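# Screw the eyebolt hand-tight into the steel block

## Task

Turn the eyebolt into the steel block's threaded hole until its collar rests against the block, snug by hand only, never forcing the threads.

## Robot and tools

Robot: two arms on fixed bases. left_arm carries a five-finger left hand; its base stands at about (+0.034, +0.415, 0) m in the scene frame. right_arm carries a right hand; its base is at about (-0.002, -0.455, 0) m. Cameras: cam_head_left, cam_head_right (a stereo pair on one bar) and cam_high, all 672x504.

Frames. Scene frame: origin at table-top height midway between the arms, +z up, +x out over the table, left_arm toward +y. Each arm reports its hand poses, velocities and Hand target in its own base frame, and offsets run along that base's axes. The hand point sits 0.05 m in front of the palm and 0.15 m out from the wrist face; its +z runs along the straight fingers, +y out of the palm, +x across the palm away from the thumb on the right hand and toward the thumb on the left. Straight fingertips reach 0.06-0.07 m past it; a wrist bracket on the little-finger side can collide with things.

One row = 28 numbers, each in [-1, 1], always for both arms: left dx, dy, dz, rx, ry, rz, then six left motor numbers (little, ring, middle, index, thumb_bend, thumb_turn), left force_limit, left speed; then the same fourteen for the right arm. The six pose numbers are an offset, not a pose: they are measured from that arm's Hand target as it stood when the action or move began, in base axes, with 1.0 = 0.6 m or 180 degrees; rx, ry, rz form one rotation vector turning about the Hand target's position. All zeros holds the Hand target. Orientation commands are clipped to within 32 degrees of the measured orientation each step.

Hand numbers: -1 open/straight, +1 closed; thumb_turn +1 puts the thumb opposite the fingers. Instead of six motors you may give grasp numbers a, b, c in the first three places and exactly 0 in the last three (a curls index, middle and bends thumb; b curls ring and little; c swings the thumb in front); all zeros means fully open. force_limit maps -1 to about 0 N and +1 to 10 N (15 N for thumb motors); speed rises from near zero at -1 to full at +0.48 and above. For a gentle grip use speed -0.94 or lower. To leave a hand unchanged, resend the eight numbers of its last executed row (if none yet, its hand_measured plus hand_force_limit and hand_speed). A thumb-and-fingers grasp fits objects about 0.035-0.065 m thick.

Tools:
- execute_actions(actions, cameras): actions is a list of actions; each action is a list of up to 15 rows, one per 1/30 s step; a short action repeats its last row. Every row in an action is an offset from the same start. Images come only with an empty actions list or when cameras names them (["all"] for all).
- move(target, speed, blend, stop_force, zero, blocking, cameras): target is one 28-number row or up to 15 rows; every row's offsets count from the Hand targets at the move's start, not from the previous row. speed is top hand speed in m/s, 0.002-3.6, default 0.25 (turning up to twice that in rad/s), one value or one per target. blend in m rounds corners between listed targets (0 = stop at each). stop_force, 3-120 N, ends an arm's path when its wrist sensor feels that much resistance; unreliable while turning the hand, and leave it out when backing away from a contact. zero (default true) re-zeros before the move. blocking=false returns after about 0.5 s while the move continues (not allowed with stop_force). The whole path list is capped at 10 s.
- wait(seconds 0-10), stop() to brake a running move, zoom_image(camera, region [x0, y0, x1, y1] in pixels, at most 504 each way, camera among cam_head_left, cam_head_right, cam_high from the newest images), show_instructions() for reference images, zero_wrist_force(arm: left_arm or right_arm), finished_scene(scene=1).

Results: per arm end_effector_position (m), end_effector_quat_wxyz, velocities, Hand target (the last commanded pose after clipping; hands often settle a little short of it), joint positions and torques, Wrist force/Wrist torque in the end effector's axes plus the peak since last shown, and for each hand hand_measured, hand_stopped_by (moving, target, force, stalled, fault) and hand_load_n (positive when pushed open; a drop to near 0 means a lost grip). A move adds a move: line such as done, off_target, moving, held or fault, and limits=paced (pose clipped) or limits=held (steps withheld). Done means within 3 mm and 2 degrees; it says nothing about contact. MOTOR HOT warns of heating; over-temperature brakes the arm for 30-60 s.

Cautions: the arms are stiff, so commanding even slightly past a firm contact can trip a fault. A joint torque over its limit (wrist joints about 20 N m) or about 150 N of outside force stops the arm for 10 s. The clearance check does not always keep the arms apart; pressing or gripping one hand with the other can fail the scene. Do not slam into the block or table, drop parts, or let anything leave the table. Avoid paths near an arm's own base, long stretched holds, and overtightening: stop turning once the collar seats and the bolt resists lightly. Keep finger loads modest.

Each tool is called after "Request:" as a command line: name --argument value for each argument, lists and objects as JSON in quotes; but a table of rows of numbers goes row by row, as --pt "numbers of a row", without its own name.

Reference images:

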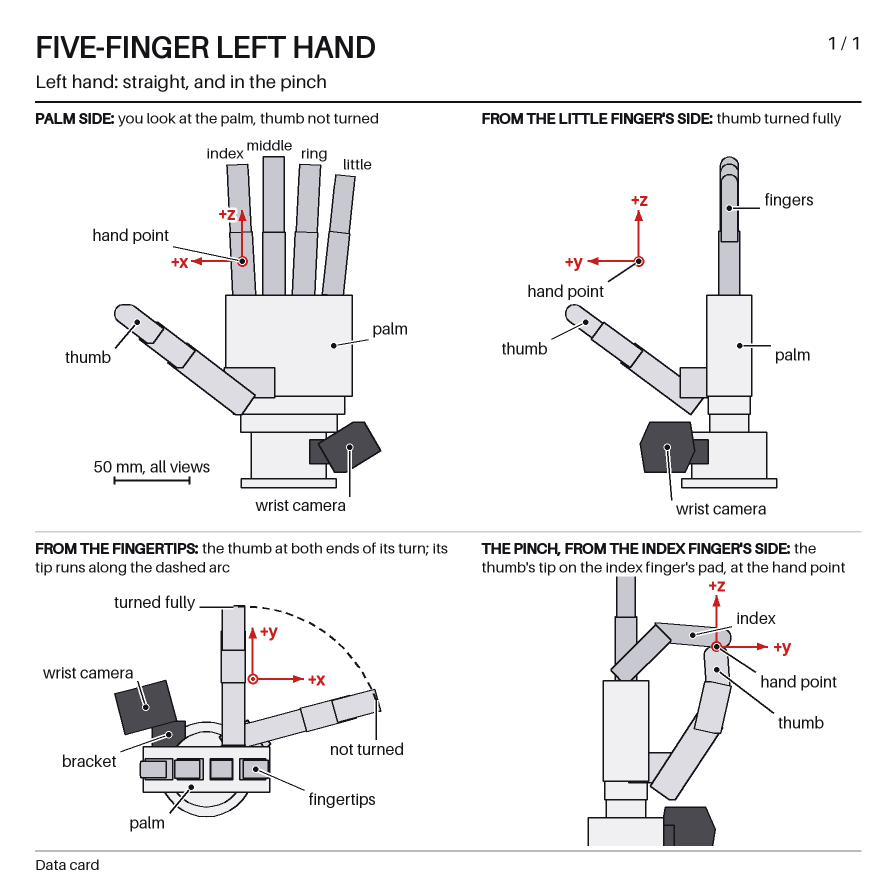

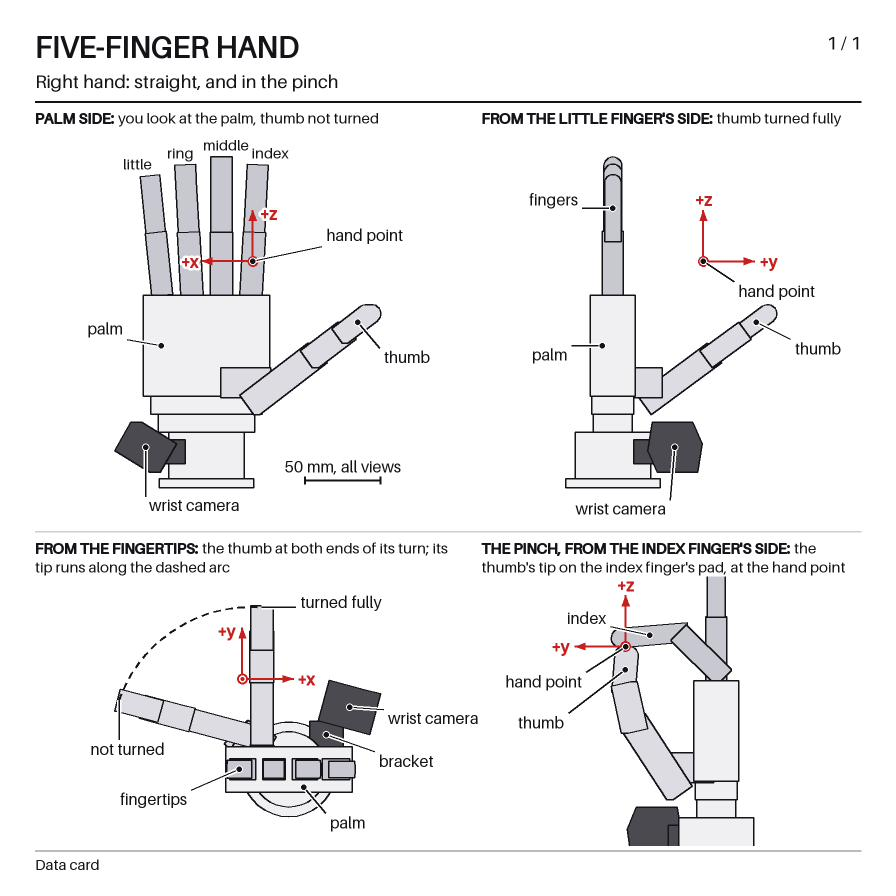

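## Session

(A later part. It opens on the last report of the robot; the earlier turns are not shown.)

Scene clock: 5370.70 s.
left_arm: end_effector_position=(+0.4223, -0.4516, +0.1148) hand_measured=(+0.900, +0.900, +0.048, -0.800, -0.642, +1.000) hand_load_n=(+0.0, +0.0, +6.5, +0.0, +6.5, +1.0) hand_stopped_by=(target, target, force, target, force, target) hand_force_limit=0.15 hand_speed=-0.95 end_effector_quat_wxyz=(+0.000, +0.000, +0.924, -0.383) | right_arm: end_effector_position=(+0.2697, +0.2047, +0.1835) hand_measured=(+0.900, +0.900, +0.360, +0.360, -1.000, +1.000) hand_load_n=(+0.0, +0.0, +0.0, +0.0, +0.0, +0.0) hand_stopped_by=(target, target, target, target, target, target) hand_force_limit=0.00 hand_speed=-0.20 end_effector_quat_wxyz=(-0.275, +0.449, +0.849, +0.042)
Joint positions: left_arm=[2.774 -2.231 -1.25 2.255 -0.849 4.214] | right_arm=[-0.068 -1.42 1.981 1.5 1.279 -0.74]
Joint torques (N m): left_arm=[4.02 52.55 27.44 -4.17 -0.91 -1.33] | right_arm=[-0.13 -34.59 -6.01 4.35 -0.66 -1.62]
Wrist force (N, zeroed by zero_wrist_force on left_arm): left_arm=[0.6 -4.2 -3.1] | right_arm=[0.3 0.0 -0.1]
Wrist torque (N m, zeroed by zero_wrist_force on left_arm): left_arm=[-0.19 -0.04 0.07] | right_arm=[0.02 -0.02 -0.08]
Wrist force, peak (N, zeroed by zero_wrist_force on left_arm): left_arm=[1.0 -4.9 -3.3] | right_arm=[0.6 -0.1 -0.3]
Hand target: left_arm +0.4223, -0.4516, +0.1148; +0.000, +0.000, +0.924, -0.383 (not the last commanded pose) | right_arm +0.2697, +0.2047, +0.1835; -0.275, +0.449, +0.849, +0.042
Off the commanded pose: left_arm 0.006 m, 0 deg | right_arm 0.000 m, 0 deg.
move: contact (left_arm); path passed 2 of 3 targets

Request:
move --pt "0 0 0.003 0 0 0 0.9 0.9 0.35 -0.8 0.1 1 0.15 -0.95 0 0 0 0 0 0 0.9 0.9 0.36 0.36 -1 1 0 -0.2" --pt "0.002 0 0.003 0 0 0 0.9 0.9 0.35 -0.8 0.1 1 0.15 -0.95 0 0 0 0 0 0 0.9 0.9 0.36 0.36 -1 1 0 -0.2" --pt "0.002 0 -0.0003 0 0 0 0.9 0.9 0.35 -0.8 0.1 1 0.15 -0.95 0 0 0 0 0 0 0.9 0.9 0.36 0.36 -1 1 0 -0.2" --pt "-0.0031 0.00865 -0.0004 0 0 -0.0833 0.9 0.9 0.35 -0.8 0.1 1 0.15 -0.95 0 0 0 0 0 0 0.9 0.9 0.36 0.36 -1 1 0 -0.2" --pt "-0.0058 0.01833 -0.0006 0 0 -0.1667 0.9 0.9 0.35 -0.8 0.1 1 0.15 -0.95 0 0 0 0 0 0 0.9 0.9 0.36 0.36 -1 1 0 -0.2" --pt "-0.0058 0.0284 -0.0008 0 0 -0.25 0.9 0.9 0.35 -0.8 0.1 1 0.15 -0.95 0 0 0 0 0 0 0.9 0.9 0.36 0.36 -1 1 0 -0.2" --pt "-0.0033 0.0381 -0.001 0 0 -0.3333 0.9 0.9 0.35 -0.8 0.1 1 0.15 -0.95 0 0 0 0 0 0 0.9 0.9 0.36 0.36 -1 1 0 -0.2" --speed 0.2 --blend 0.0008 --cameras '["cam_head_right","cam_high"]'

Request:
zoom_image --camera "cam_head_right" --region '[366, 402, 390, 426]'

Request:
zoom_image --camera "cam_high" --region '[328, 206, 364, 242]'

Scene clock: 5424.47 s.
left_arm: end_effector_position=(+0.4203, -0.4288, +0.1141) hand_measured=(+0.900, +0.900, +0.048, -0.800, -0.642, +1.000) hand_load_n=(+0.0, +0.0, +6.5, +0.0, +6.5, +0.5) hand_stopped_by=(target, target, force, target, force, target) hand_force_limit=0.15 hand_speed=-0.95 end_effector_quat_wxyz=(-0.191, +0.462, +0.800, -0.332) end_effector_velocity=(+0.001, +0.001, -0.001) end_effector_angular_velocity=(-0.001, -0.002, -0.003) | right_arm: end_effector_position=(+0.2697, +0.2047, +0.1835) hand_measured=(+0.900, +0.900, +0.360, +0.360, -1.000, +1.000) hand_load_n=(+0.0, +0.0, +0.0, +0.0, +0.0, +0.0) hand_stopped_by=(target, target, target, target, target, target) hand_force_limit=0.00 hand_speed=-0.20 end_effector_quat_wxyz=(-0.275, +0.449, +0.849, +0.042)
Joint positions: left_arm=[2.728 -2.612 -0.773 1.279 -0.963 5.517] | right_arm=[-0.068 -1.42 1.981 1.5 1.279 -0.74]
Joint velocities: left_arm=[0.001 -0.001 0 0 -0.002 0.005] | right_arm=[within noise]
Joint torques (N m): left_arm=[9.28 62.49 6.26 0.28 -0.45 1.2] | right_arm=[0.31 -34.64 -5.89 4.28 -0.73 -1.64]
Wrist force (N, zeroed by zero_wrist_force on left_arm): left_arm=[0.1 -8.8 -4.2] | right_arm=[0.5 0.0 -0.2]
Wrist torque (N m, zeroed by zero_wrist_force on left_arm): left_arm=[-0.30 -0.08 0.23] | right_arm=[0.03 -0.05 -0.07]
Wrist force, peak (N, zeroed by zero_wrist_force on left_arm): left_arm=[0.5 -9.2 -4.4] | right_arm=[0.7 0.1 -0.4]
Hand target: left_arm +0.4203, -0.4288, +0.1142; -0.191, +0.462, +0.800, -0.332 | right_arm +0.2697, +0.2047, +0.1835; -0.275, +0.449, +0.849, +0.042
Off the commanded pose: left_arm 0.000 m, 0 deg | right_arm 0.000 m, 0 deg.
move: done; blend cut to 0.0006 m at target 1, 0.0006 m at target 2
Images, in order (width x height): cam_head_right 672x504, cam_high 672x504.

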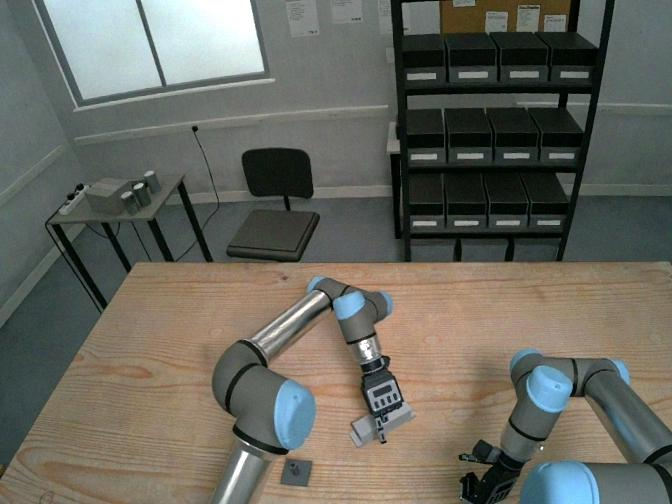

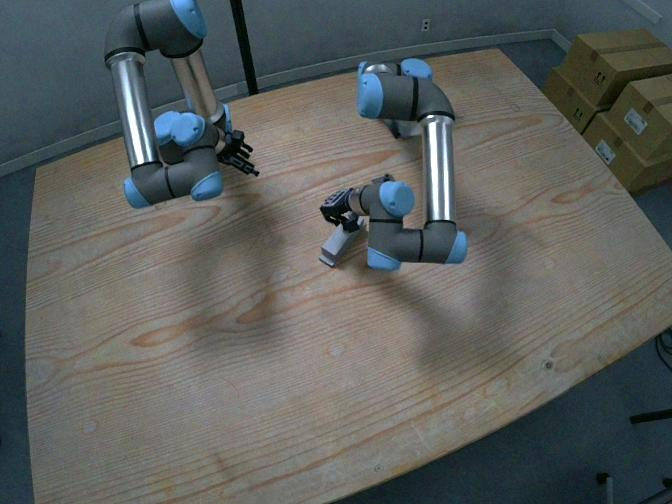

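Scaled by 21.000 from the camera's 672x504 image, which has a finer 960x720 frame.

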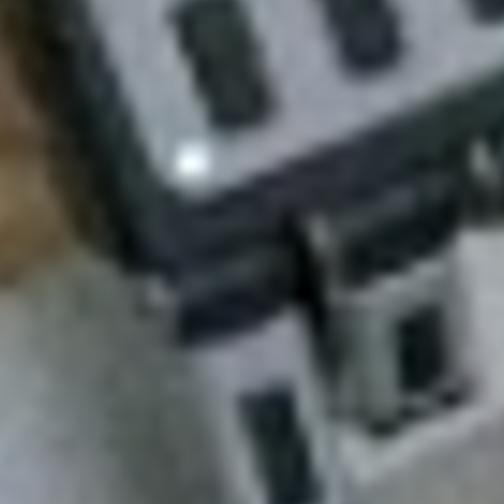

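Scaled by 14.000 from the camera's 672x504 image, which has a finer 960x720 frame.

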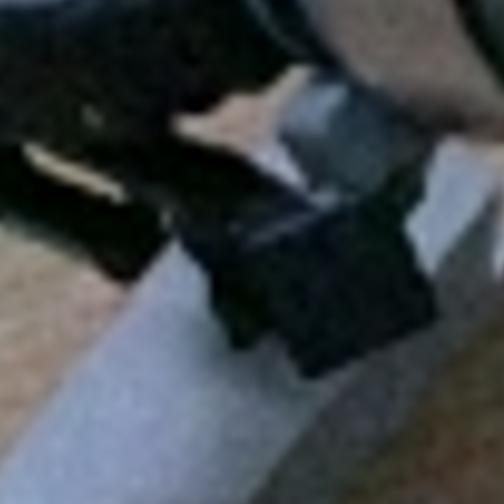

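Request:
move --pt "0 0 0.006 0 0 0 0.9 0.9 0.35 -0.8 0.1 1 0.15 -0.95 0 0 0 0 0 0 0.9 0.9 0.36 0.36 -1 1 0 -0.2" --pt "0.008 -0.018 0.006 0 0 0.1667 0.9 0.9 0.35 -0.8 0.1 1 0.15 -0.95 0 0 0 0 0 0 0.9 0.9 0.36 0.36 -1 1 0 -0.2" --pt "0.022 -0.038 0.006 0 0 0.3333 0.9 0.9 0.35 -0.8 0.1 1 0.15 -0.95 0 0 0 0 0 0 0.9 0.9 0.36 0.36 -1 1 0 -0.2" --speed 0.2 --blend 0.002

Request:
zero_wrist_force --arm "left_arm"

Request:
move --pt "0 0 -0.012 0 0 0 0.9 0.9 0.35 -0.8 0.1 1 0.15 -0.95 0 0 0 0 0 0 0.9 0.9 0.36 0.36 -1 1 0 -0.2" --speed 0.006 --stop_force 3 --cameras '["cam_head_right"]'

Request:
zoom_image --camera "cam_head_right" --region '[369, 408, 387, 426]'

Request:
zoom_image --camera "cam_head_right" --region '[366, 400, 390, 424]'

Scene clock: 5465.47 s.
left_arm: end_effector_position=(+0.4334, -0.4516, +0.1179) hand_measured=(+0.900, +0.900, +0.048, -0.800, -0.640, +1.000) hand_load_n=(+0.0, +0.0, +0.0, +0.0, +0.0, +0.0) hand_stopped_by=(target, target, force, target, force, target) hand_force_limit=0.15 hand_speed=-0.95 end_effector_quat_wxyz=(+0.000, +0.000, +0.924, -0.383) | right_arm: end_effector_position=(+0.2697, +0.2047, +0.1835) hand_measured=(+0.900, +0.900, +0.360, +0.360, -1.000, +1.000) hand_load_n=(+0.0, +0.0, +0.0, +0.0, +0.0, +0.0) hand_stopped_by=(target, target, target, target, target, target) hand_force_limit=0.00 hand_speed=-0.20 end_effector_quat_wxyz=(-0.275, +0.449, +0.849, +0.042)
Joint positions: left_arm=[2.782 -2.252 -1.207 2.227 -0.847 4.223] | right_arm=[-0.068 -1.42 1.981 1.5 1.279 -0.74]
Joint torques (N m): left_arm=[8.53 29.1 31.84 -1.11 1.78 -1.33] | right_arm=[0.22 -34.13 -5.54 4.32 -0.68 -1.6]
Wrist force (N, zeroed by zero_wrist_force on left_arm): left_arm=[0.1 -0.4 -0.4] | right_arm=[0.5 0.2 -0.3]
Wrist torque (N m, zeroed by zero_wrist_force on left_arm): left_arm=[-0.01 -0.01 0.15] | right_arm=[0.08 -0.05 -0.06]
Wrist force, peak (N, zeroed by zero_wrist_force on left_arm): left_arm=[0.2 -8.6 -4.1] | right_arm=[0.6 0.0 -0.4]
Hand target: left_arm +0.4335, -0.4516, +0.1178; +0.000, +0.000, +0.924, -0.383 | right_arm +0.2697, +0.2047, +0.1835; -0.275, +0.449, +0.849, +0.042
Off the commanded pose: left_arm 0.000 m, 0 deg | right_arm 0.000 m, 0 deg.
move: done; blend cut to 0.0018 m at target 1

Wrist force sensor zeroed.

Scene clock: 5467.30 s.
left_arm: end_effector_position=(+0.4335, -0.4516, +0.1105) hand_measured=(+0.900, +0.900, +0.048, -0.800, -0.640, +1.000) hand_load_n=(+0.5, +0.0, +0.0, +0.0, +0.0, +0.0) hand_stopped_by=(target, target, force, target, force, target) hand_force_limit=0.15 hand_speed=-0.95 end_effector_quat_wxyz=(+0.000, +0.000, +0.924, -0.383) | right_arm: end_effector_position=(+0.2697, +0.2047, +0.1835) hand_measured=(+0.900, +0.900, +0.360, +0.360, -1.000, +1.000) hand_load_n=(+0.0, +0.5, +0.0, +0.0, -0.5, +0.0) hand_stopped_by=(target, target, target, target, target, target) hand_force_limit=0.00 hand_speed=-0.20 end_effector_quat_wxyz=(-0.275, +0.449, +0.849, +0.042)
Joint positions: left_arm=[2.782 -2.258 -1.217 2.243 -0.847 4.223] | right_arm=[-0.068 -1.42 1.981 1.5 1.279 -0.74]
Joint torques (N m): left_arm=[8.34 39.29 20.22 -4.14 -0.85 0.6] | right_arm=[-0.1 -34.54 -6.04 4.29 -0.75 -1.53]
Wrist force (N, zeroed by zero_wrist_force on left_arm): left_arm=[-0.2 -0.2 0.0] | right_arm=[0.5 -0.1 -0.3]
Wrist torque (N m, zeroed by zero_wrist_force on left_arm): left_arm=[-0.02 0.03 -0.01] | right_arm=[0.03 -0.05 -0.08]
Wrist force, peak (N, zeroed by zero_wrist_force on left_arm): left_arm=[-0.2 -0.3 0.0] | right_arm=[0.5 -0.2 -0.4]
Hand target: left_arm +0.4335, -0.4516, +0.1106; +0.000, +0.000, +0.924, -0.383 | right_arm +0.2697, +0.2047, +0.1835; -0.275, +0.449, +0.849, +0.042
Off the commanded pose: left_arm 0.000 m, 0 deg | right_arm 0.000 m, 0 deg.
move: done
Images, in order (width x height): cam_head_right 672x504.

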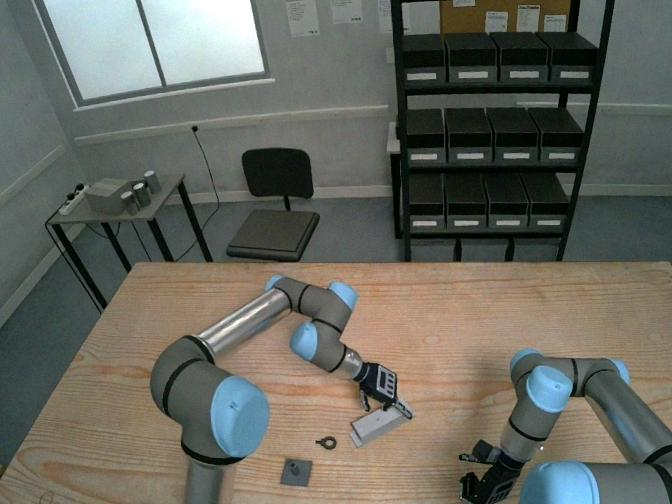

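Scaled by 28.000 from the camera's 672x504 image, which has a finer 960x720 frame.

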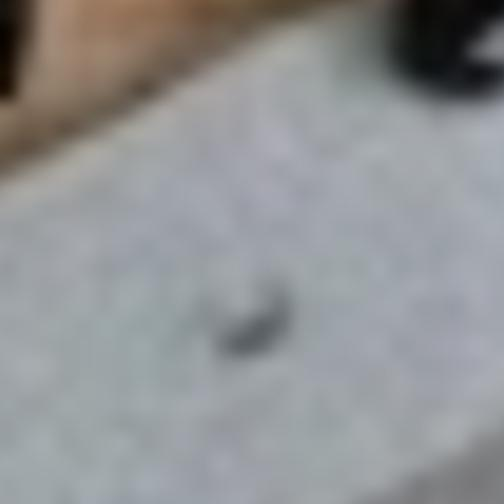

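Scaled by 21.000 from the camera's 672x504 image, which has a finer 960x720 frame.

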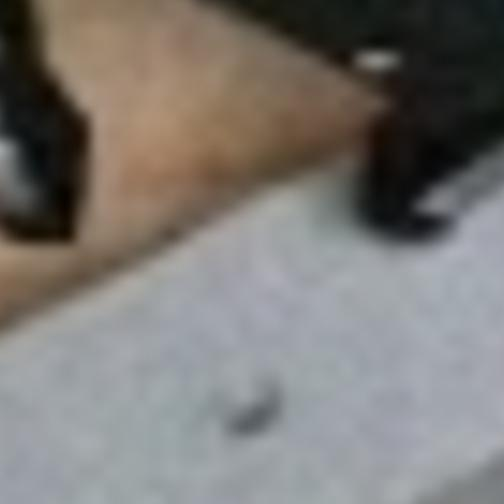

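Request:
move --target '[0,0,0.2,0,0,0,-0.8,-0.8,-0.8,-0.8,-1,1,0.15,-0.2,0,0,0,0,0,0,0.9,0.9,0.36,0.36,-1,1,0,-0.2]' --speed 0.15 --cameras '["all"]'

Scene clock: 5530.10 s.
left_arm: end_effector_position=(+0.4335, -0.4516, +0.2306) hand_measured=(-0.800, -0.800, -0.800, -0.800, -1.000, +1.000) hand_load_n=(+0.0, +0.0, +0.0, +0.0, +0.0, +0.0) hand_stopped_by=(target, target, target, target, target, target) hand_force_limit=0.15 hand_speed=-0.20 end_effector_quat_wxyz=(+0.000, +0.000, +0.924, -0.383) | right_arm: end_effector_position=(+0.2697, +0.2047, +0.1835) hand_measured=(+0.900, +0.900, +0.360, +0.360, -1.000, +1.000) hand_load_n=(+0.0, +0.0, +0.0, +0.0, +0.0, +0.0) hand_stopped_by=(target, target, target, target, target, target) hand_force_limit=0.00 hand_speed=-0.20 end_effector_quat_wxyz=(-0.275, +0.449, +0.849, +0.042)
Joint positions: left_arm=[2.782 -2.196 -1.007 1.971 -0.847 4.223] | right_arm=[-0.068 -1.42 1.981 1.5 1.279 -0.74]
Joint torques (N m): left_arm=[5.91 29.28 19.52 -2.33 -1.03 0.77] | right_arm=[0.32 -34.41 -6.41 4.32 -0.65 -1.6]
Wrist force (N, zeroed by zero_wrist_force on left_arm): left_arm=[0.0 0.1 0.2] | right_arm=[0.2 0.0 -0.3]
Wrist torque (N m, zeroed by zero_wrist_force on left_arm): left_arm=[-0.01 0.00 -0.01] | right_arm=[0.03 0.00 -0.09]
Wrist force, peak (N, zeroed by zero_wrist_force on left_arm): left_arm=[-0.1 1.5 1.2] | right_arm=[0.6 0.0 -0.4]
Hand target: left_arm +0.4335, -0.4516, +0.2306; +0.000, +0.000, +0.924, -0.383 | right_arm +0.2697, +0.2047, +0.1835; -0.275, +0.449, +0.849, +0.042
Off the commanded pose: left_arm 0.000 m, 0 deg | right_arm 0.000 m, 0 deg.
move: done

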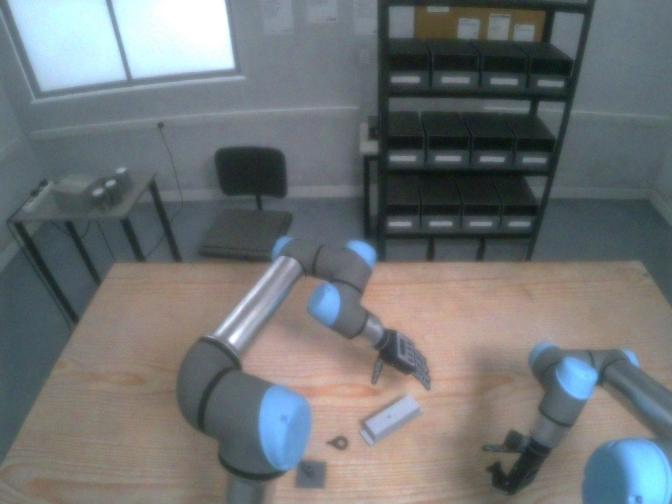

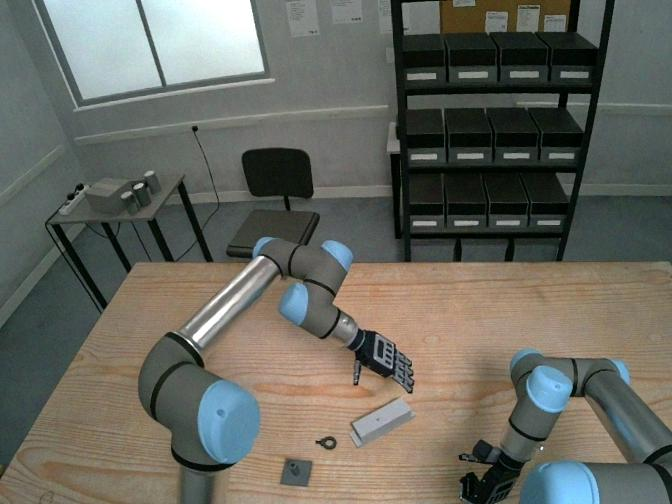

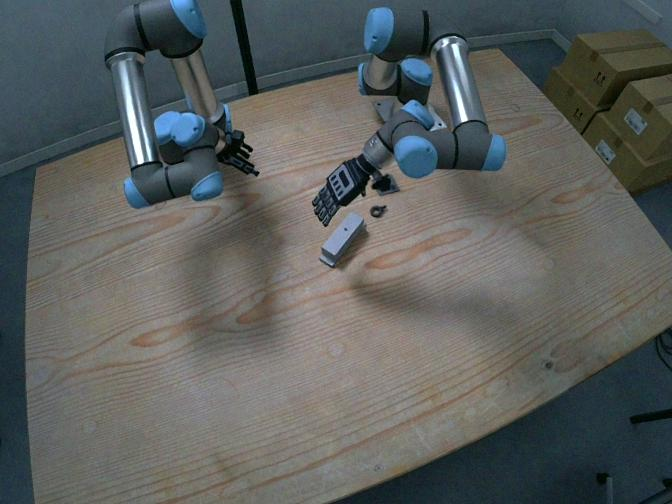

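Request:
zoom_image --camera "cam_head_right" --region '[308, 424, 348, 454]'

Request:
zoom_image --camera "cam_high" --region '[360, 196, 396, 223]'

Scaled by 12.600 from the camera's 672x504 image, which has a finer 960x720 frame.

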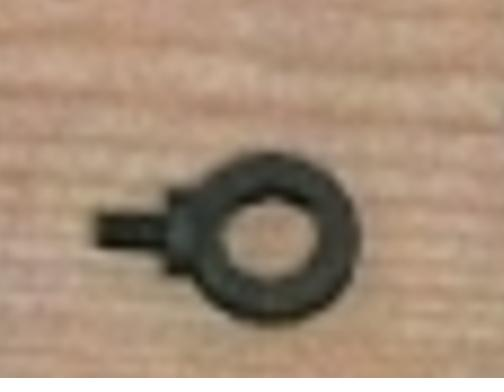

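Scaled by 14.000 from the camera's 672x504 image, which has a finer 960x720 frame.

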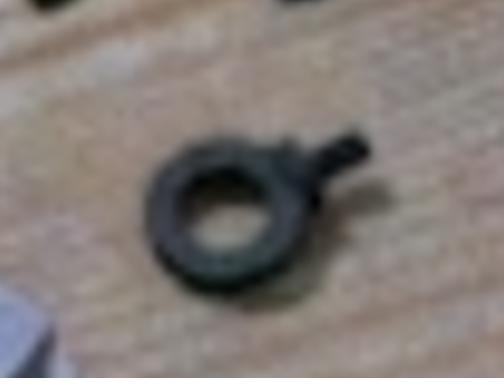

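Request:
move --target '[-0.0863,0.1993,-0.051,-0.0855,-0.0494,0.3309,-0.8,-0.8,-0.8,-0.8,-0.62,1,0.15,-0.2,0,0,0,0,0,0,0.9,0.9,0.36,0.36,-1,1,0,-0.2]' --speed 0.2 --cameras '["all"]'

Scene clock: 5745.67 s.
left_arm: end_effector_position=(+0.3817, -0.3320, +0.2000) hand_measured=(-0.800, -0.800, -0.800, -0.800, -0.620, +1.000) hand_load_n=(+0.0, -0.5, +0.0, +0.0, +0.0, +0.0) hand_stopped_by=(target, target, target, target, target, target) hand_force_limit=0.15 hand_speed=-0.20 end_effector_quat_wxyz=(+0.258, -0.428, +0.742, -0.446) | right_arm: end_effector_position=(+0.2697, +0.2047, +0.1835) hand_measured=(+0.900, +0.900, +0.360, +0.360, -1.000, +1.000) hand_load_n=(+0.0, +0.0, +0.0, +0.0, +0.0, +0.5) hand_stopped_by=(target, target, target, target, target, target) hand_force_limit=0.00 hand_speed=-0.20 end_effector_quat_wxyz=(-0.275, +0.449, +0.849, +0.042)
Joint positions: left_arm=[2.847 -1.471 -2.001 2.973 -1.369 3.251] | right_arm=[-0.068 -1.42 1.981 1.5 1.279 -0.74]
Joint torques (N m): left_arm=[8.07 15.01 27.34 -0.49 -1.55 -1.29] | right_arm=[0.6 -34.5 -5.8 4.23 -0.77 -1.52]
Wrist force (N, zeroed by zero_wrist_force on left_arm): left_arm=[0.0 -0.5 -0.7] | right_arm=[0.6 0.2 -0.2]
Wrist torque (N m, zeroed by zero_wrist_force on left_arm): left_arm=[-0.10 0.08 0.00] | right_arm=[0.06 -0.07 -0.06]
Wrist force, peak (N, zeroed by zero_wrist_force on left_arm): left_arm=[1.5 -1.8 1.4] | right_arm=[0.7 0.1 -0.3]
Hand target: left_arm +0.3817, -0.3320, +0.2000; +0.258, -0.429, +0.742, -0.446 | right_arm +0.2697, +0.2047, +0.1835; -0.275, +0.449, +0.849, +0.042
Off the commanded pose: left_arm 0.000 m, 0 deg | right_arm 0.000 m, 0 deg.
move: done

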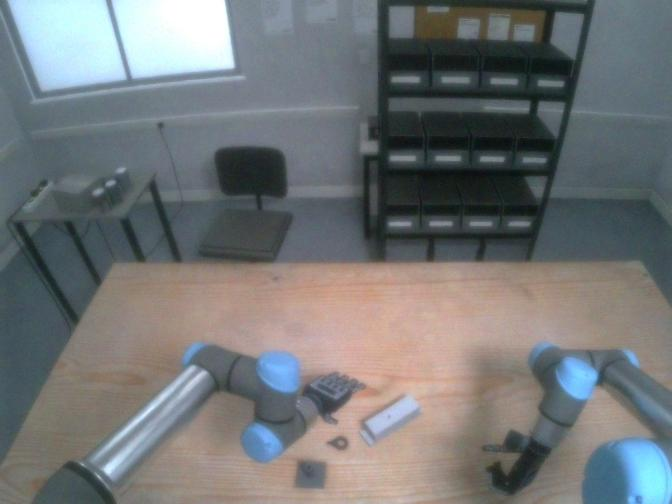

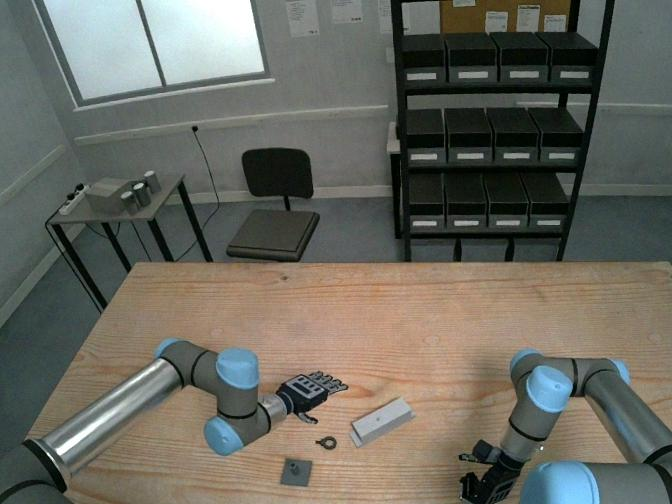

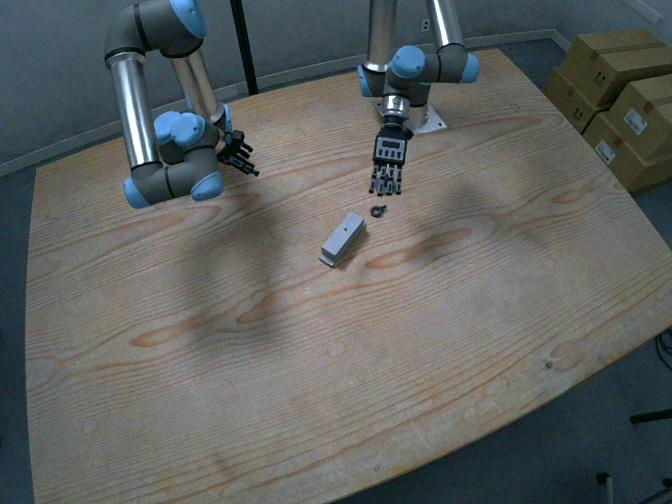

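Request:
move --target '[0,0,-0.1833,0,0,0,-0.8,-0.8,-0.8,-0.8,-0.62,1,0.15,-0.2,0,0,0,0,0,0,0.9,0.9,0.36,0.36,-1,1,0,-0.2]' --speed 0.15 --cameras '["cam_head_right","cam_high"]'

Request:
zoom_image --camera "cam_head_right" --region '[280, 390, 360, 450]'

Request:
zoom_image --camera "cam_high" --region '[352, 170, 408, 226]'

Scene clock: 5756.60 s.
left_arm: end_effector_position=(+0.3817, -0.3320, +0.0901) hand_measured=(-0.800, -0.800, -0.800, -0.800, -0.620, +1.000) hand_load_n=(+0.0, +0.0, +0.0, +0.0, +0.0, +0.0) hand_stopped_by=(target, target, target, target, target, target) hand_force_limit=0.15 hand_speed=-0.20 end_effector_quat_wxyz=(+0.258, -0.429, +0.742, -0.446) | right_arm: end_effector_position=(+0.2697, +0.2047, +0.1835) hand_measured=(+0.900, +0.900, +0.360, +0.360, -1.000, +1.000) hand_load_n=(+0.0, +0.0, +0.0, +0.0, +0.0, +0.0) hand_stopped_by=(target, target, target, target, target, target) hand_force_limit=0.00 hand_speed=-0.20 end_effector_quat_wxyz=(-0.275, +0.449, +0.849, +0.042)
Joint positions: left_arm=[2.847 -1.612 -2.185 3.298 -1.369 3.251] | right_arm=[-0.068 -1.42 1.981 1.5 1.279 -0.74]
Joint torques (N m): left_arm=[-7.83 10.36 22.13 2.47 -1.25 -0.98] | right_arm=[0.53 -34.76 -5.89 4.22 -0.76 -1.58]
Wrist force (N, zeroed by zero_wrist_force on left_arm): left_arm=[0.2 -0.2 -0.8] | right_arm=[0.3 0.0 -0.5]
Wrist torque (N m, zeroed by zero_wrist_force on left_arm): left_arm=[-0.02 0.00 0.03] | right_arm=[0.05 -0.02 -0.08]
Wrist force, peak (N, zeroed by zero_wrist_force on left_arm): left_arm=[0.3 -1.7 -1.9] | right_arm=[0.7 0.0 -0.4]
Hand target: left_arm +0.3817, -0.3320, +0.0900; +0.258, -0.429, +0.742, -0.446 | right_arm +0.2697, +0.2047, +0.1835; -0.275, +0.449, +0.849, +0.042
Off the commanded pose: left_arm 0.000 m, 0 deg | right_arm 0.000 m, 0 deg.
move: done
Images, in order (width x height): cam_head_right 672x504, cam_high 672x504.

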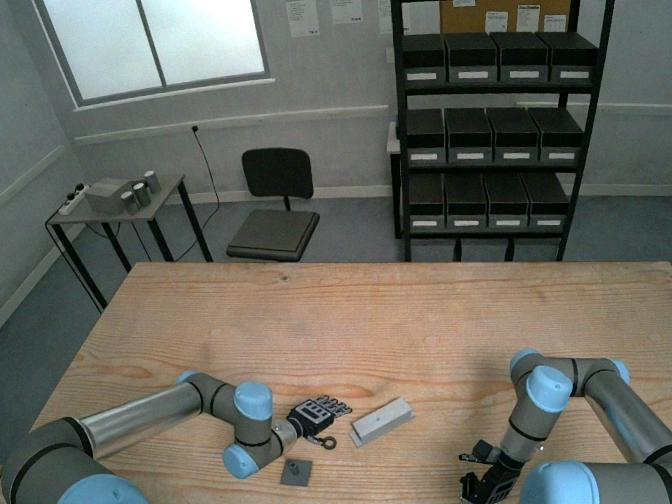

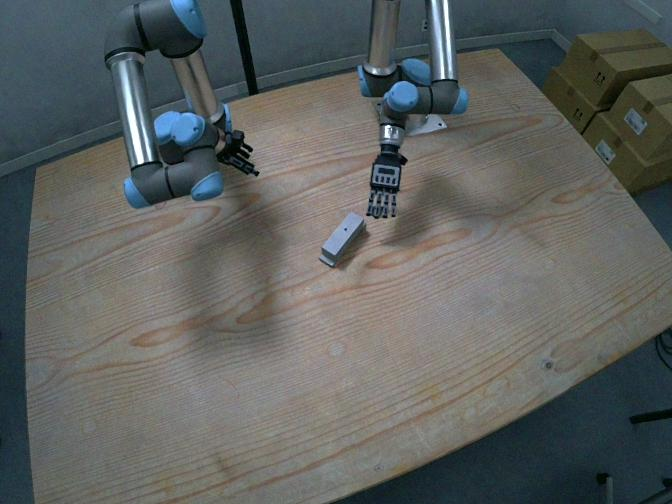

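Scaled by 6.300 from the camera's 672x504 image, which has a finer 960x720 frame.

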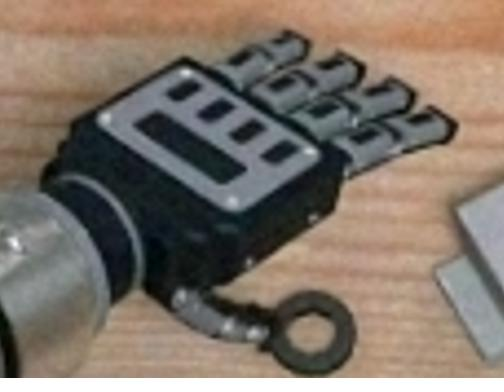

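Scaled by 9.000 from the camera's 672x504 image, which has a finer 960x720 frame.

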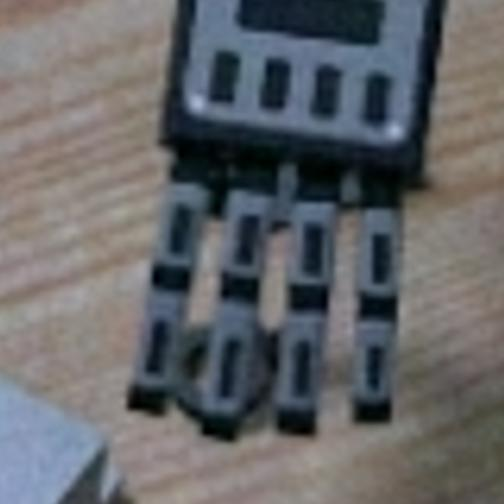

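Request:
move --target '[0.0123,0.0088,-0.065,0,0,0,-0.8,-0.8,-0.8,-0.8,-0.62,1,0.15,-0.2,0,0,0,0,0,0,0.9,0.9,0.36,0.36,-1,1,0,-0.2]' --speed 0.1 --cameras '["cam_head_right","cam_high"]'

Request:
zoom_image --camera "cam_head_right" --region '[290, 410, 350, 455]'

Request:
zoom_image --camera "cam_high" --region '[360, 190, 400, 230]'

Scene clock: 5778.07 s.
left_arm: end_effector_position=(+0.3891, -0.3266, +0.0510) hand_measured=(-0.800, -0.800, -0.800, -0.800, -0.620, +1.000) hand_load_n=(+0.0, +0.0, -0.5, +0.0, +0.0, +0.0) hand_stopped_by=(target, target, target, target, target, target) hand_force_limit=0.15 hand_speed=-0.20 end_effector_quat_wxyz=(+0.258, -0.429, +0.742, -0.446) | right_arm: end_effector_position=(+0.2697, +0.2047, +0.1835) hand_measured=(+0.900, +0.900, +0.360, +0.360, -1.000, +1.000) hand_load_n=(+0.0, +0.0, +0.0, +0.0, +0.0, +0.0) hand_stopped_by=(target, target, target, target, target, target) hand_force_limit=0.00 hand_speed=-0.20 end_effector_quat_wxyz=(-0.275, +0.449, +0.849, +0.042)
Joint positions: left_arm=[2.873 -1.693 -2.227 3.418 -1.347 3.263] | right_arm=[-0.068 -1.42 1.981 1.5 1.279 -0.74]
Joint torques (N m): left_arm=[-8.12 17.47 27.44 0.88 -1.37 -1.23] | right_arm=[0.19 -34.1 -6.21 4.26 -0.57 -1.6]
Wrist force (N, zeroed by zero_wrist_force on left_arm): left_arm=[0.2 -0.1 -0.7] | right_arm=[0.4 0.0 -0.3]
Wrist torque (N m, zeroed by zero_wrist_force on left_arm): left_arm=[-0.03 0.03 -0.16] | right_arm=[0.05 -0.03 -0.08]
Wrist force, peak (N, zeroed by zero_wrist_force on left_arm): left_arm=[0.3 -1.1 -1.3] | right_arm=[0.7 0.0 -0.4]
Hand target: left_arm +0.3891, -0.3267, +0.0510; +0.258, -0.429, +0.742, -0.446 | right_arm +0.2697, +0.2047, +0.1835; -0.275, +0.449, +0.849, +0.042
Off the commanded pose: left_arm 0.000 m, 0 deg | right_arm 0.000 m, 0 deg.
move: done
Images, in order (width x height): cam_head_right 672x504, cam_high 672x504.

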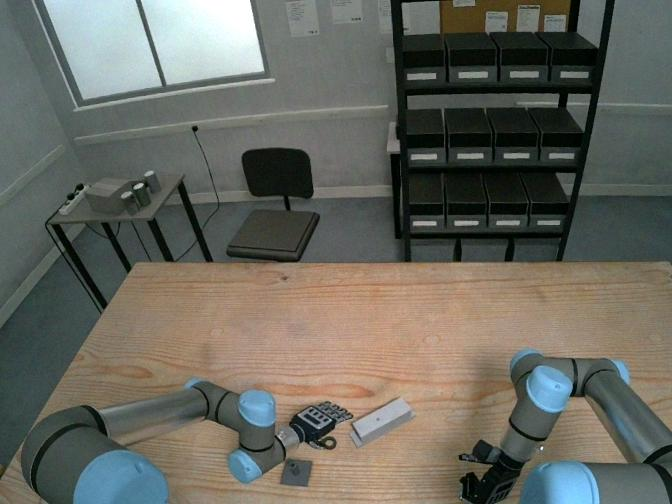

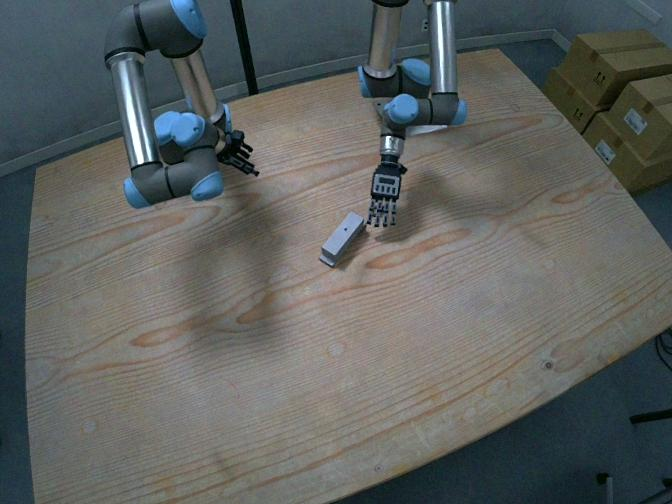

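Scaled by 8.400 from the camera's 672x504 image, which has a finer 960x720 frame.

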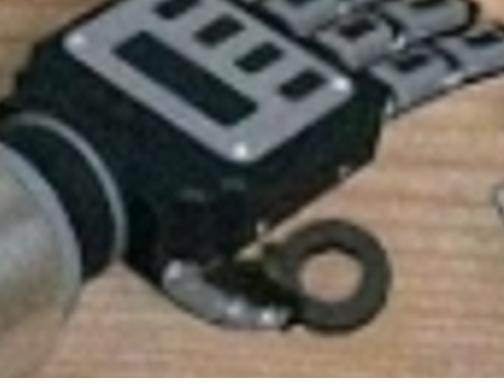

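Scaled by 12.600 from the camera's 672x504 image, which has a finer 960x720 frame.

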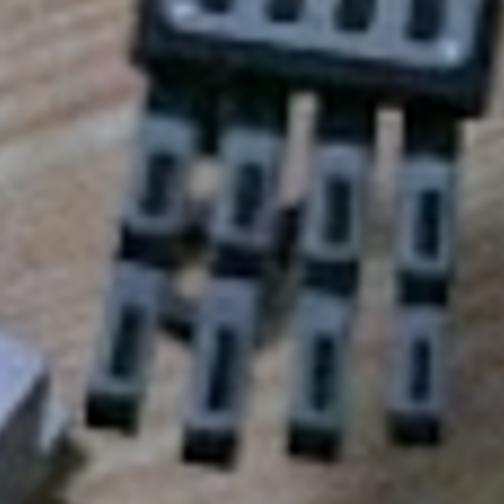

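Request:
move --target '[0.0042,0.0102,-0.0317,0,0,0,-0.8,-0.8,-0.8,-0.8,-0.62,1,0.15,-0.2,0,0,0,0,0,0,0.9,0.9,0.36,0.36,-1,1,0,-0.2]' --speed 0.03 --stop_force 5 --cameras '["cam_head_right","cam_high"]'

Request:
zoom_image --camera "cam_head_right" --region '[300, 420, 348, 456]'

Scene clock: 5791.70 s.
left_arm: end_effector_position=(+0.3916, -0.3206, +0.0320) hand_measured=(-0.800, -0.800, -0.800, -0.800, -0.620, +1.000) hand_load_n=(+0.0, +0.0, +0.0, +0.0, +0.5, +0.0) hand_stopped_by=(target, target, target, target, target, target) hand_force_limit=0.15 hand_speed=-0.20 end_effector_quat_wxyz=(+0.258, -0.429, +0.742, -0.446) | right_arm: end_effector_position=(+0.2697, +0.2047, +0.1835) hand_measured=(+0.900, +0.900, +0.360, +0.360, -1.000, +1.000) hand_load_n=(+0.0, +0.0, +0.0, +0.0, +0.0, +0.5) hand_stopped_by=(target, target, target, target, target, target) hand_force_limit=0.00 hand_speed=-0.20 end_effector_quat_wxyz=(-0.275, +0.449, +0.849, +0.042)
Joint positions: left_arm=[2.896 -1.73 -2.252 3.478 -1.327 3.275] | right_arm=[-0.068 -1.42 1.981 1.5 1.279 -0.74]
Joint torques (N m): left_arm=[-7.57 28.3 26.6 -1.85 -1.58 -1.36] | right_arm=[1.19 -34.38 -6.34 4.34 -0.69 -1.47]
Wrist force (N, zeroed by zero_wrist_force on left_arm): left_arm=[0.0 -0.2 -0.7] | right_arm=[0.4 0.1 -0.3]
Wrist torque (N m, zeroed by zero_wrist_force on left_arm): left_arm=[-0.06 0.03 -0.15] | right_arm=[0.05 -0.03 -0.08]
Wrist force, peak (N, zeroed by zero_wrist_force on left_arm): left_arm=[0.4 -0.1 -1.5] | right_arm=[0.7 0.0 -0.2]
Hand target: left_arm +0.3916, -0.3206, +0.0320; +0.258, -0.429, +0.742, -0.446 | right_arm +0.2697, +0.2047, +0.1835; -0.275, +0.449, +0.849, +0.042
Off the commanded pose: left_arm 0.000 m, 0 deg | right_arm 0.000 m, 0 deg.
move: done
Images, in order (width x height): cam_head_right 672x504, cam_high 672x504.

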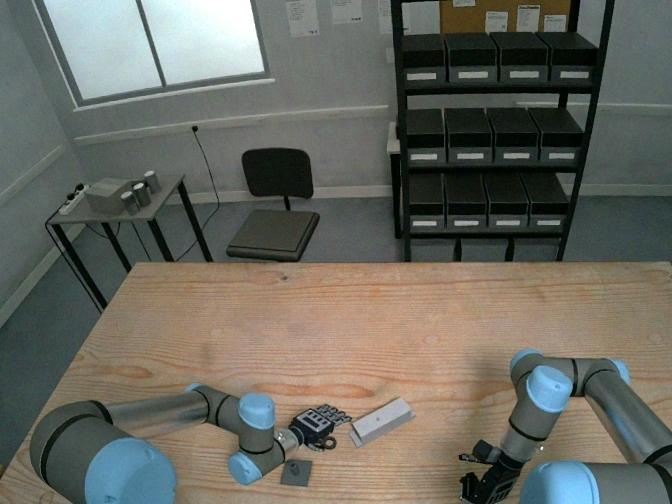

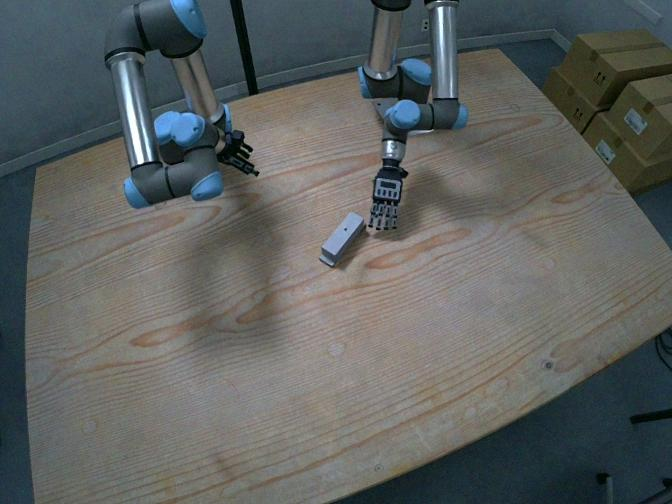

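Scaled by 10.500 from the camera's 672x504 image, which has a finer 960x720 frame.

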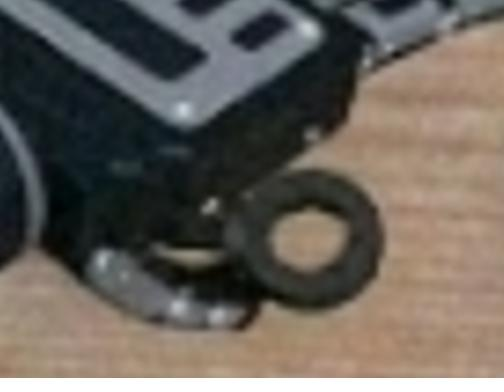

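Request:
move --target '[0,0,-0.0058,0,0,0,-0.8,-0.8,-0.8,-0.8,-0.62,1,0.15,-0.2,0,0,0,0,0,0,0.9,0.9,0.36,0.36,-1,1,0,-0.2]' --speed 0.01 --stop_force 3

Request:
move --target '[0,0,0,0,0,0,-0.8,-0.8,0.0,-0.8,-0.62,1,-0.9,-0.9,0,0,0,0,0,0,0.9,0.9,0.36,0.36,-1,1,0,-0.2]' --cameras '["cam_head_right","cam_high"]'

Request:
zoom_image --camera "cam_head_right" --region '[300, 420, 348, 456]'

Scene clock: 5804.93 s.
left_arm: end_effector_position=(+0.3916, -0.3206, +0.0285) hand_measured=(-0.800, -0.800, -0.800, -0.800, -0.620, +1.000) hand_load_n=(-0.5, +0.0, +0.0, +0.0, +0.0, +0.0) hand_stopped_by=(target, target, target, target, target, target) hand_force_limit=0.15 hand_speed=-0.20 end_effector_quat_wxyz=(+0.258, -0.429, +0.742, -0.446) | right_arm: end_effector_position=(+0.2697, +0.2047, +0.1835) hand_measured=(+0.900, +0.900, +0.360, +0.360, -1.000, +1.000) hand_load_n=(+0.0, +0.5, +0.0, +0.0, +0.0, +0.5) hand_stopped_by=(target, target, target, target, target, target) hand_force_limit=0.00 hand_speed=-0.20 end_effector_quat_wxyz=(-0.275, +0.449, +0.849, +0.042)
Joint positions: left_arm=[2.896 -1.738 -2.256 3.489 -1.327 3.275] | right_arm=[-0.068 -1.42 1.981 1.5 1.279 -0.74]
Joint torques (N m): left_arm=[-7.21 30.32 20.8 -1.94 -1.38 -1] | right_arm=[1.53 -34.43 -5.84 4.29 -0.69 -1.52]
Wrist force (N, zeroed by zero_wrist_force on left_arm): left_arm=[0.0 -0.3 -0.6] | right_arm=[0.6 -0.1 -0.3]
Wrist torque (N m, zeroed by zero_wrist_force on left_arm): left_arm=[-0.06 0.03 -0.15] | right_arm=[0.03 -0.07 -0.07]
Wrist force, peak (N, zeroed by zero_wrist_force on left_arm): left_arm=[0.1 -0.5 -0.9] | right_arm=[0.7 0.0 -0.2]
Hand target: left_arm +0.3916, -0.3206, +0.0285; +0.258, -0.429, +0.742, -0.446 | right_arm +0.2697, +0.2047, +0.1835; -0.275, +0.449, +0.849, +0.042
Off the commanded pose: left_arm 0.000 m, 0 deg | right_arm 0.000 m, 0 deg.
move: done

Scene clock: 5808.03 s.
left_arm: end_effector_position=(+0.3916, -0.3206, +0.0285) hand_measured=(-0.800, -0.800, -0.008, -0.800, -0.620, +1.000) hand_load_n=(+0.0, +0.0, +0.5, +0.0, +1.0, +0.0) hand_stopped_by=(target, target, force, target, target, target) hand_force_limit=-0.90 hand_speed=-0.90 end_effector_quat_wxyz=(+0.258, -0.429, +0.742, -0.446) | right_arm: end_effector_position=(+0.2697, +0.2047, +0.1835) hand_measured=(+0.900, +0.900, +0.360, +0.360, -1.000, +1.000) hand_load_n=(+0.0, +0.0, +0.0, +0.5, +0.0, +0.5) hand_stopped_by=(target, target, target, target, target, target) hand_force_limit=0.00 hand_speed=-0.20 end_effector_quat_wxyz=(-0.275, +0.449, +0.849, +0.042)
Joint positions: left_arm=[2.896 -1.738 -2.255 3.489 -1.327 3.275] | right_arm=[-0.068 -1.42 1.981 1.5 1.279 -0.74]
Joint torques (N m): left_arm=[-7.55 29.15 23 -1.89 -1.33 -0.92] | right_arm=[1.37 -34.36 -5.78 4.2 -0.85 -1.43]
Wrist force (N, zeroed by zero_wrist_force on left_arm): left_arm=[-0.1 -0.2 -0.5] | right_arm=[0.5 0.0 -0.3]
Wrist torque (N m, zeroed by zero_wrist_force on left_arm): left_arm=[-0.07 0.03 -0.15] | right_arm=[0.04 -0.06 -0.07]
Wrist force, peak (N, zeroed by zero_wrist_force on left_arm): left_arm=[-0.1 -0.6 -0.8] | right_arm=[0.8 0.1 -0.4]
Hand target: left_arm +0.3916, -0.3206, +0.0285; +0.258, -0.429, +0.742, -0.446 | right_arm +0.2697, +0.2047, +0.1835; -0.275, +0.449, +0.849, +0.042
Off the commanded pose: left_arm 0.000 m, 0 deg | right_arm 0.000 m, 0 deg.
move: done
Images, in order (width x height): cam_head_right 672x504, cam_high 672x504.

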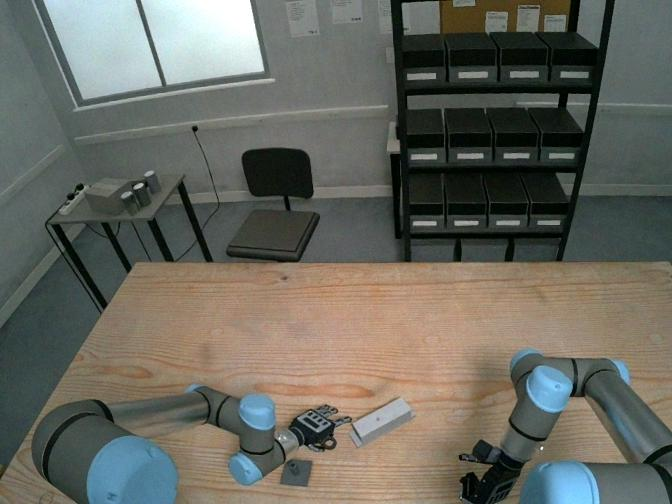

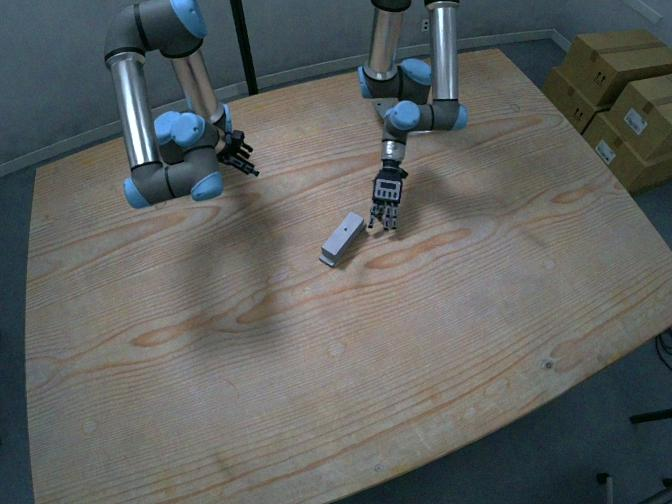

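Scaled by 10.500 from the camera's 672x504 image, which has a finer 960x720 frame.

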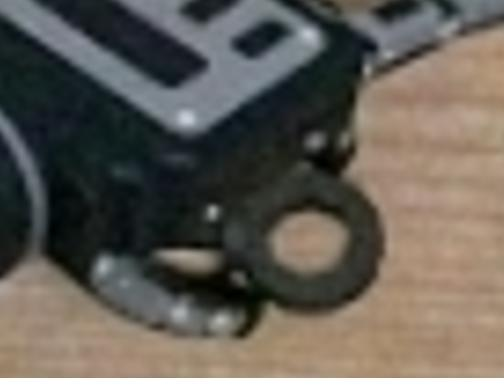

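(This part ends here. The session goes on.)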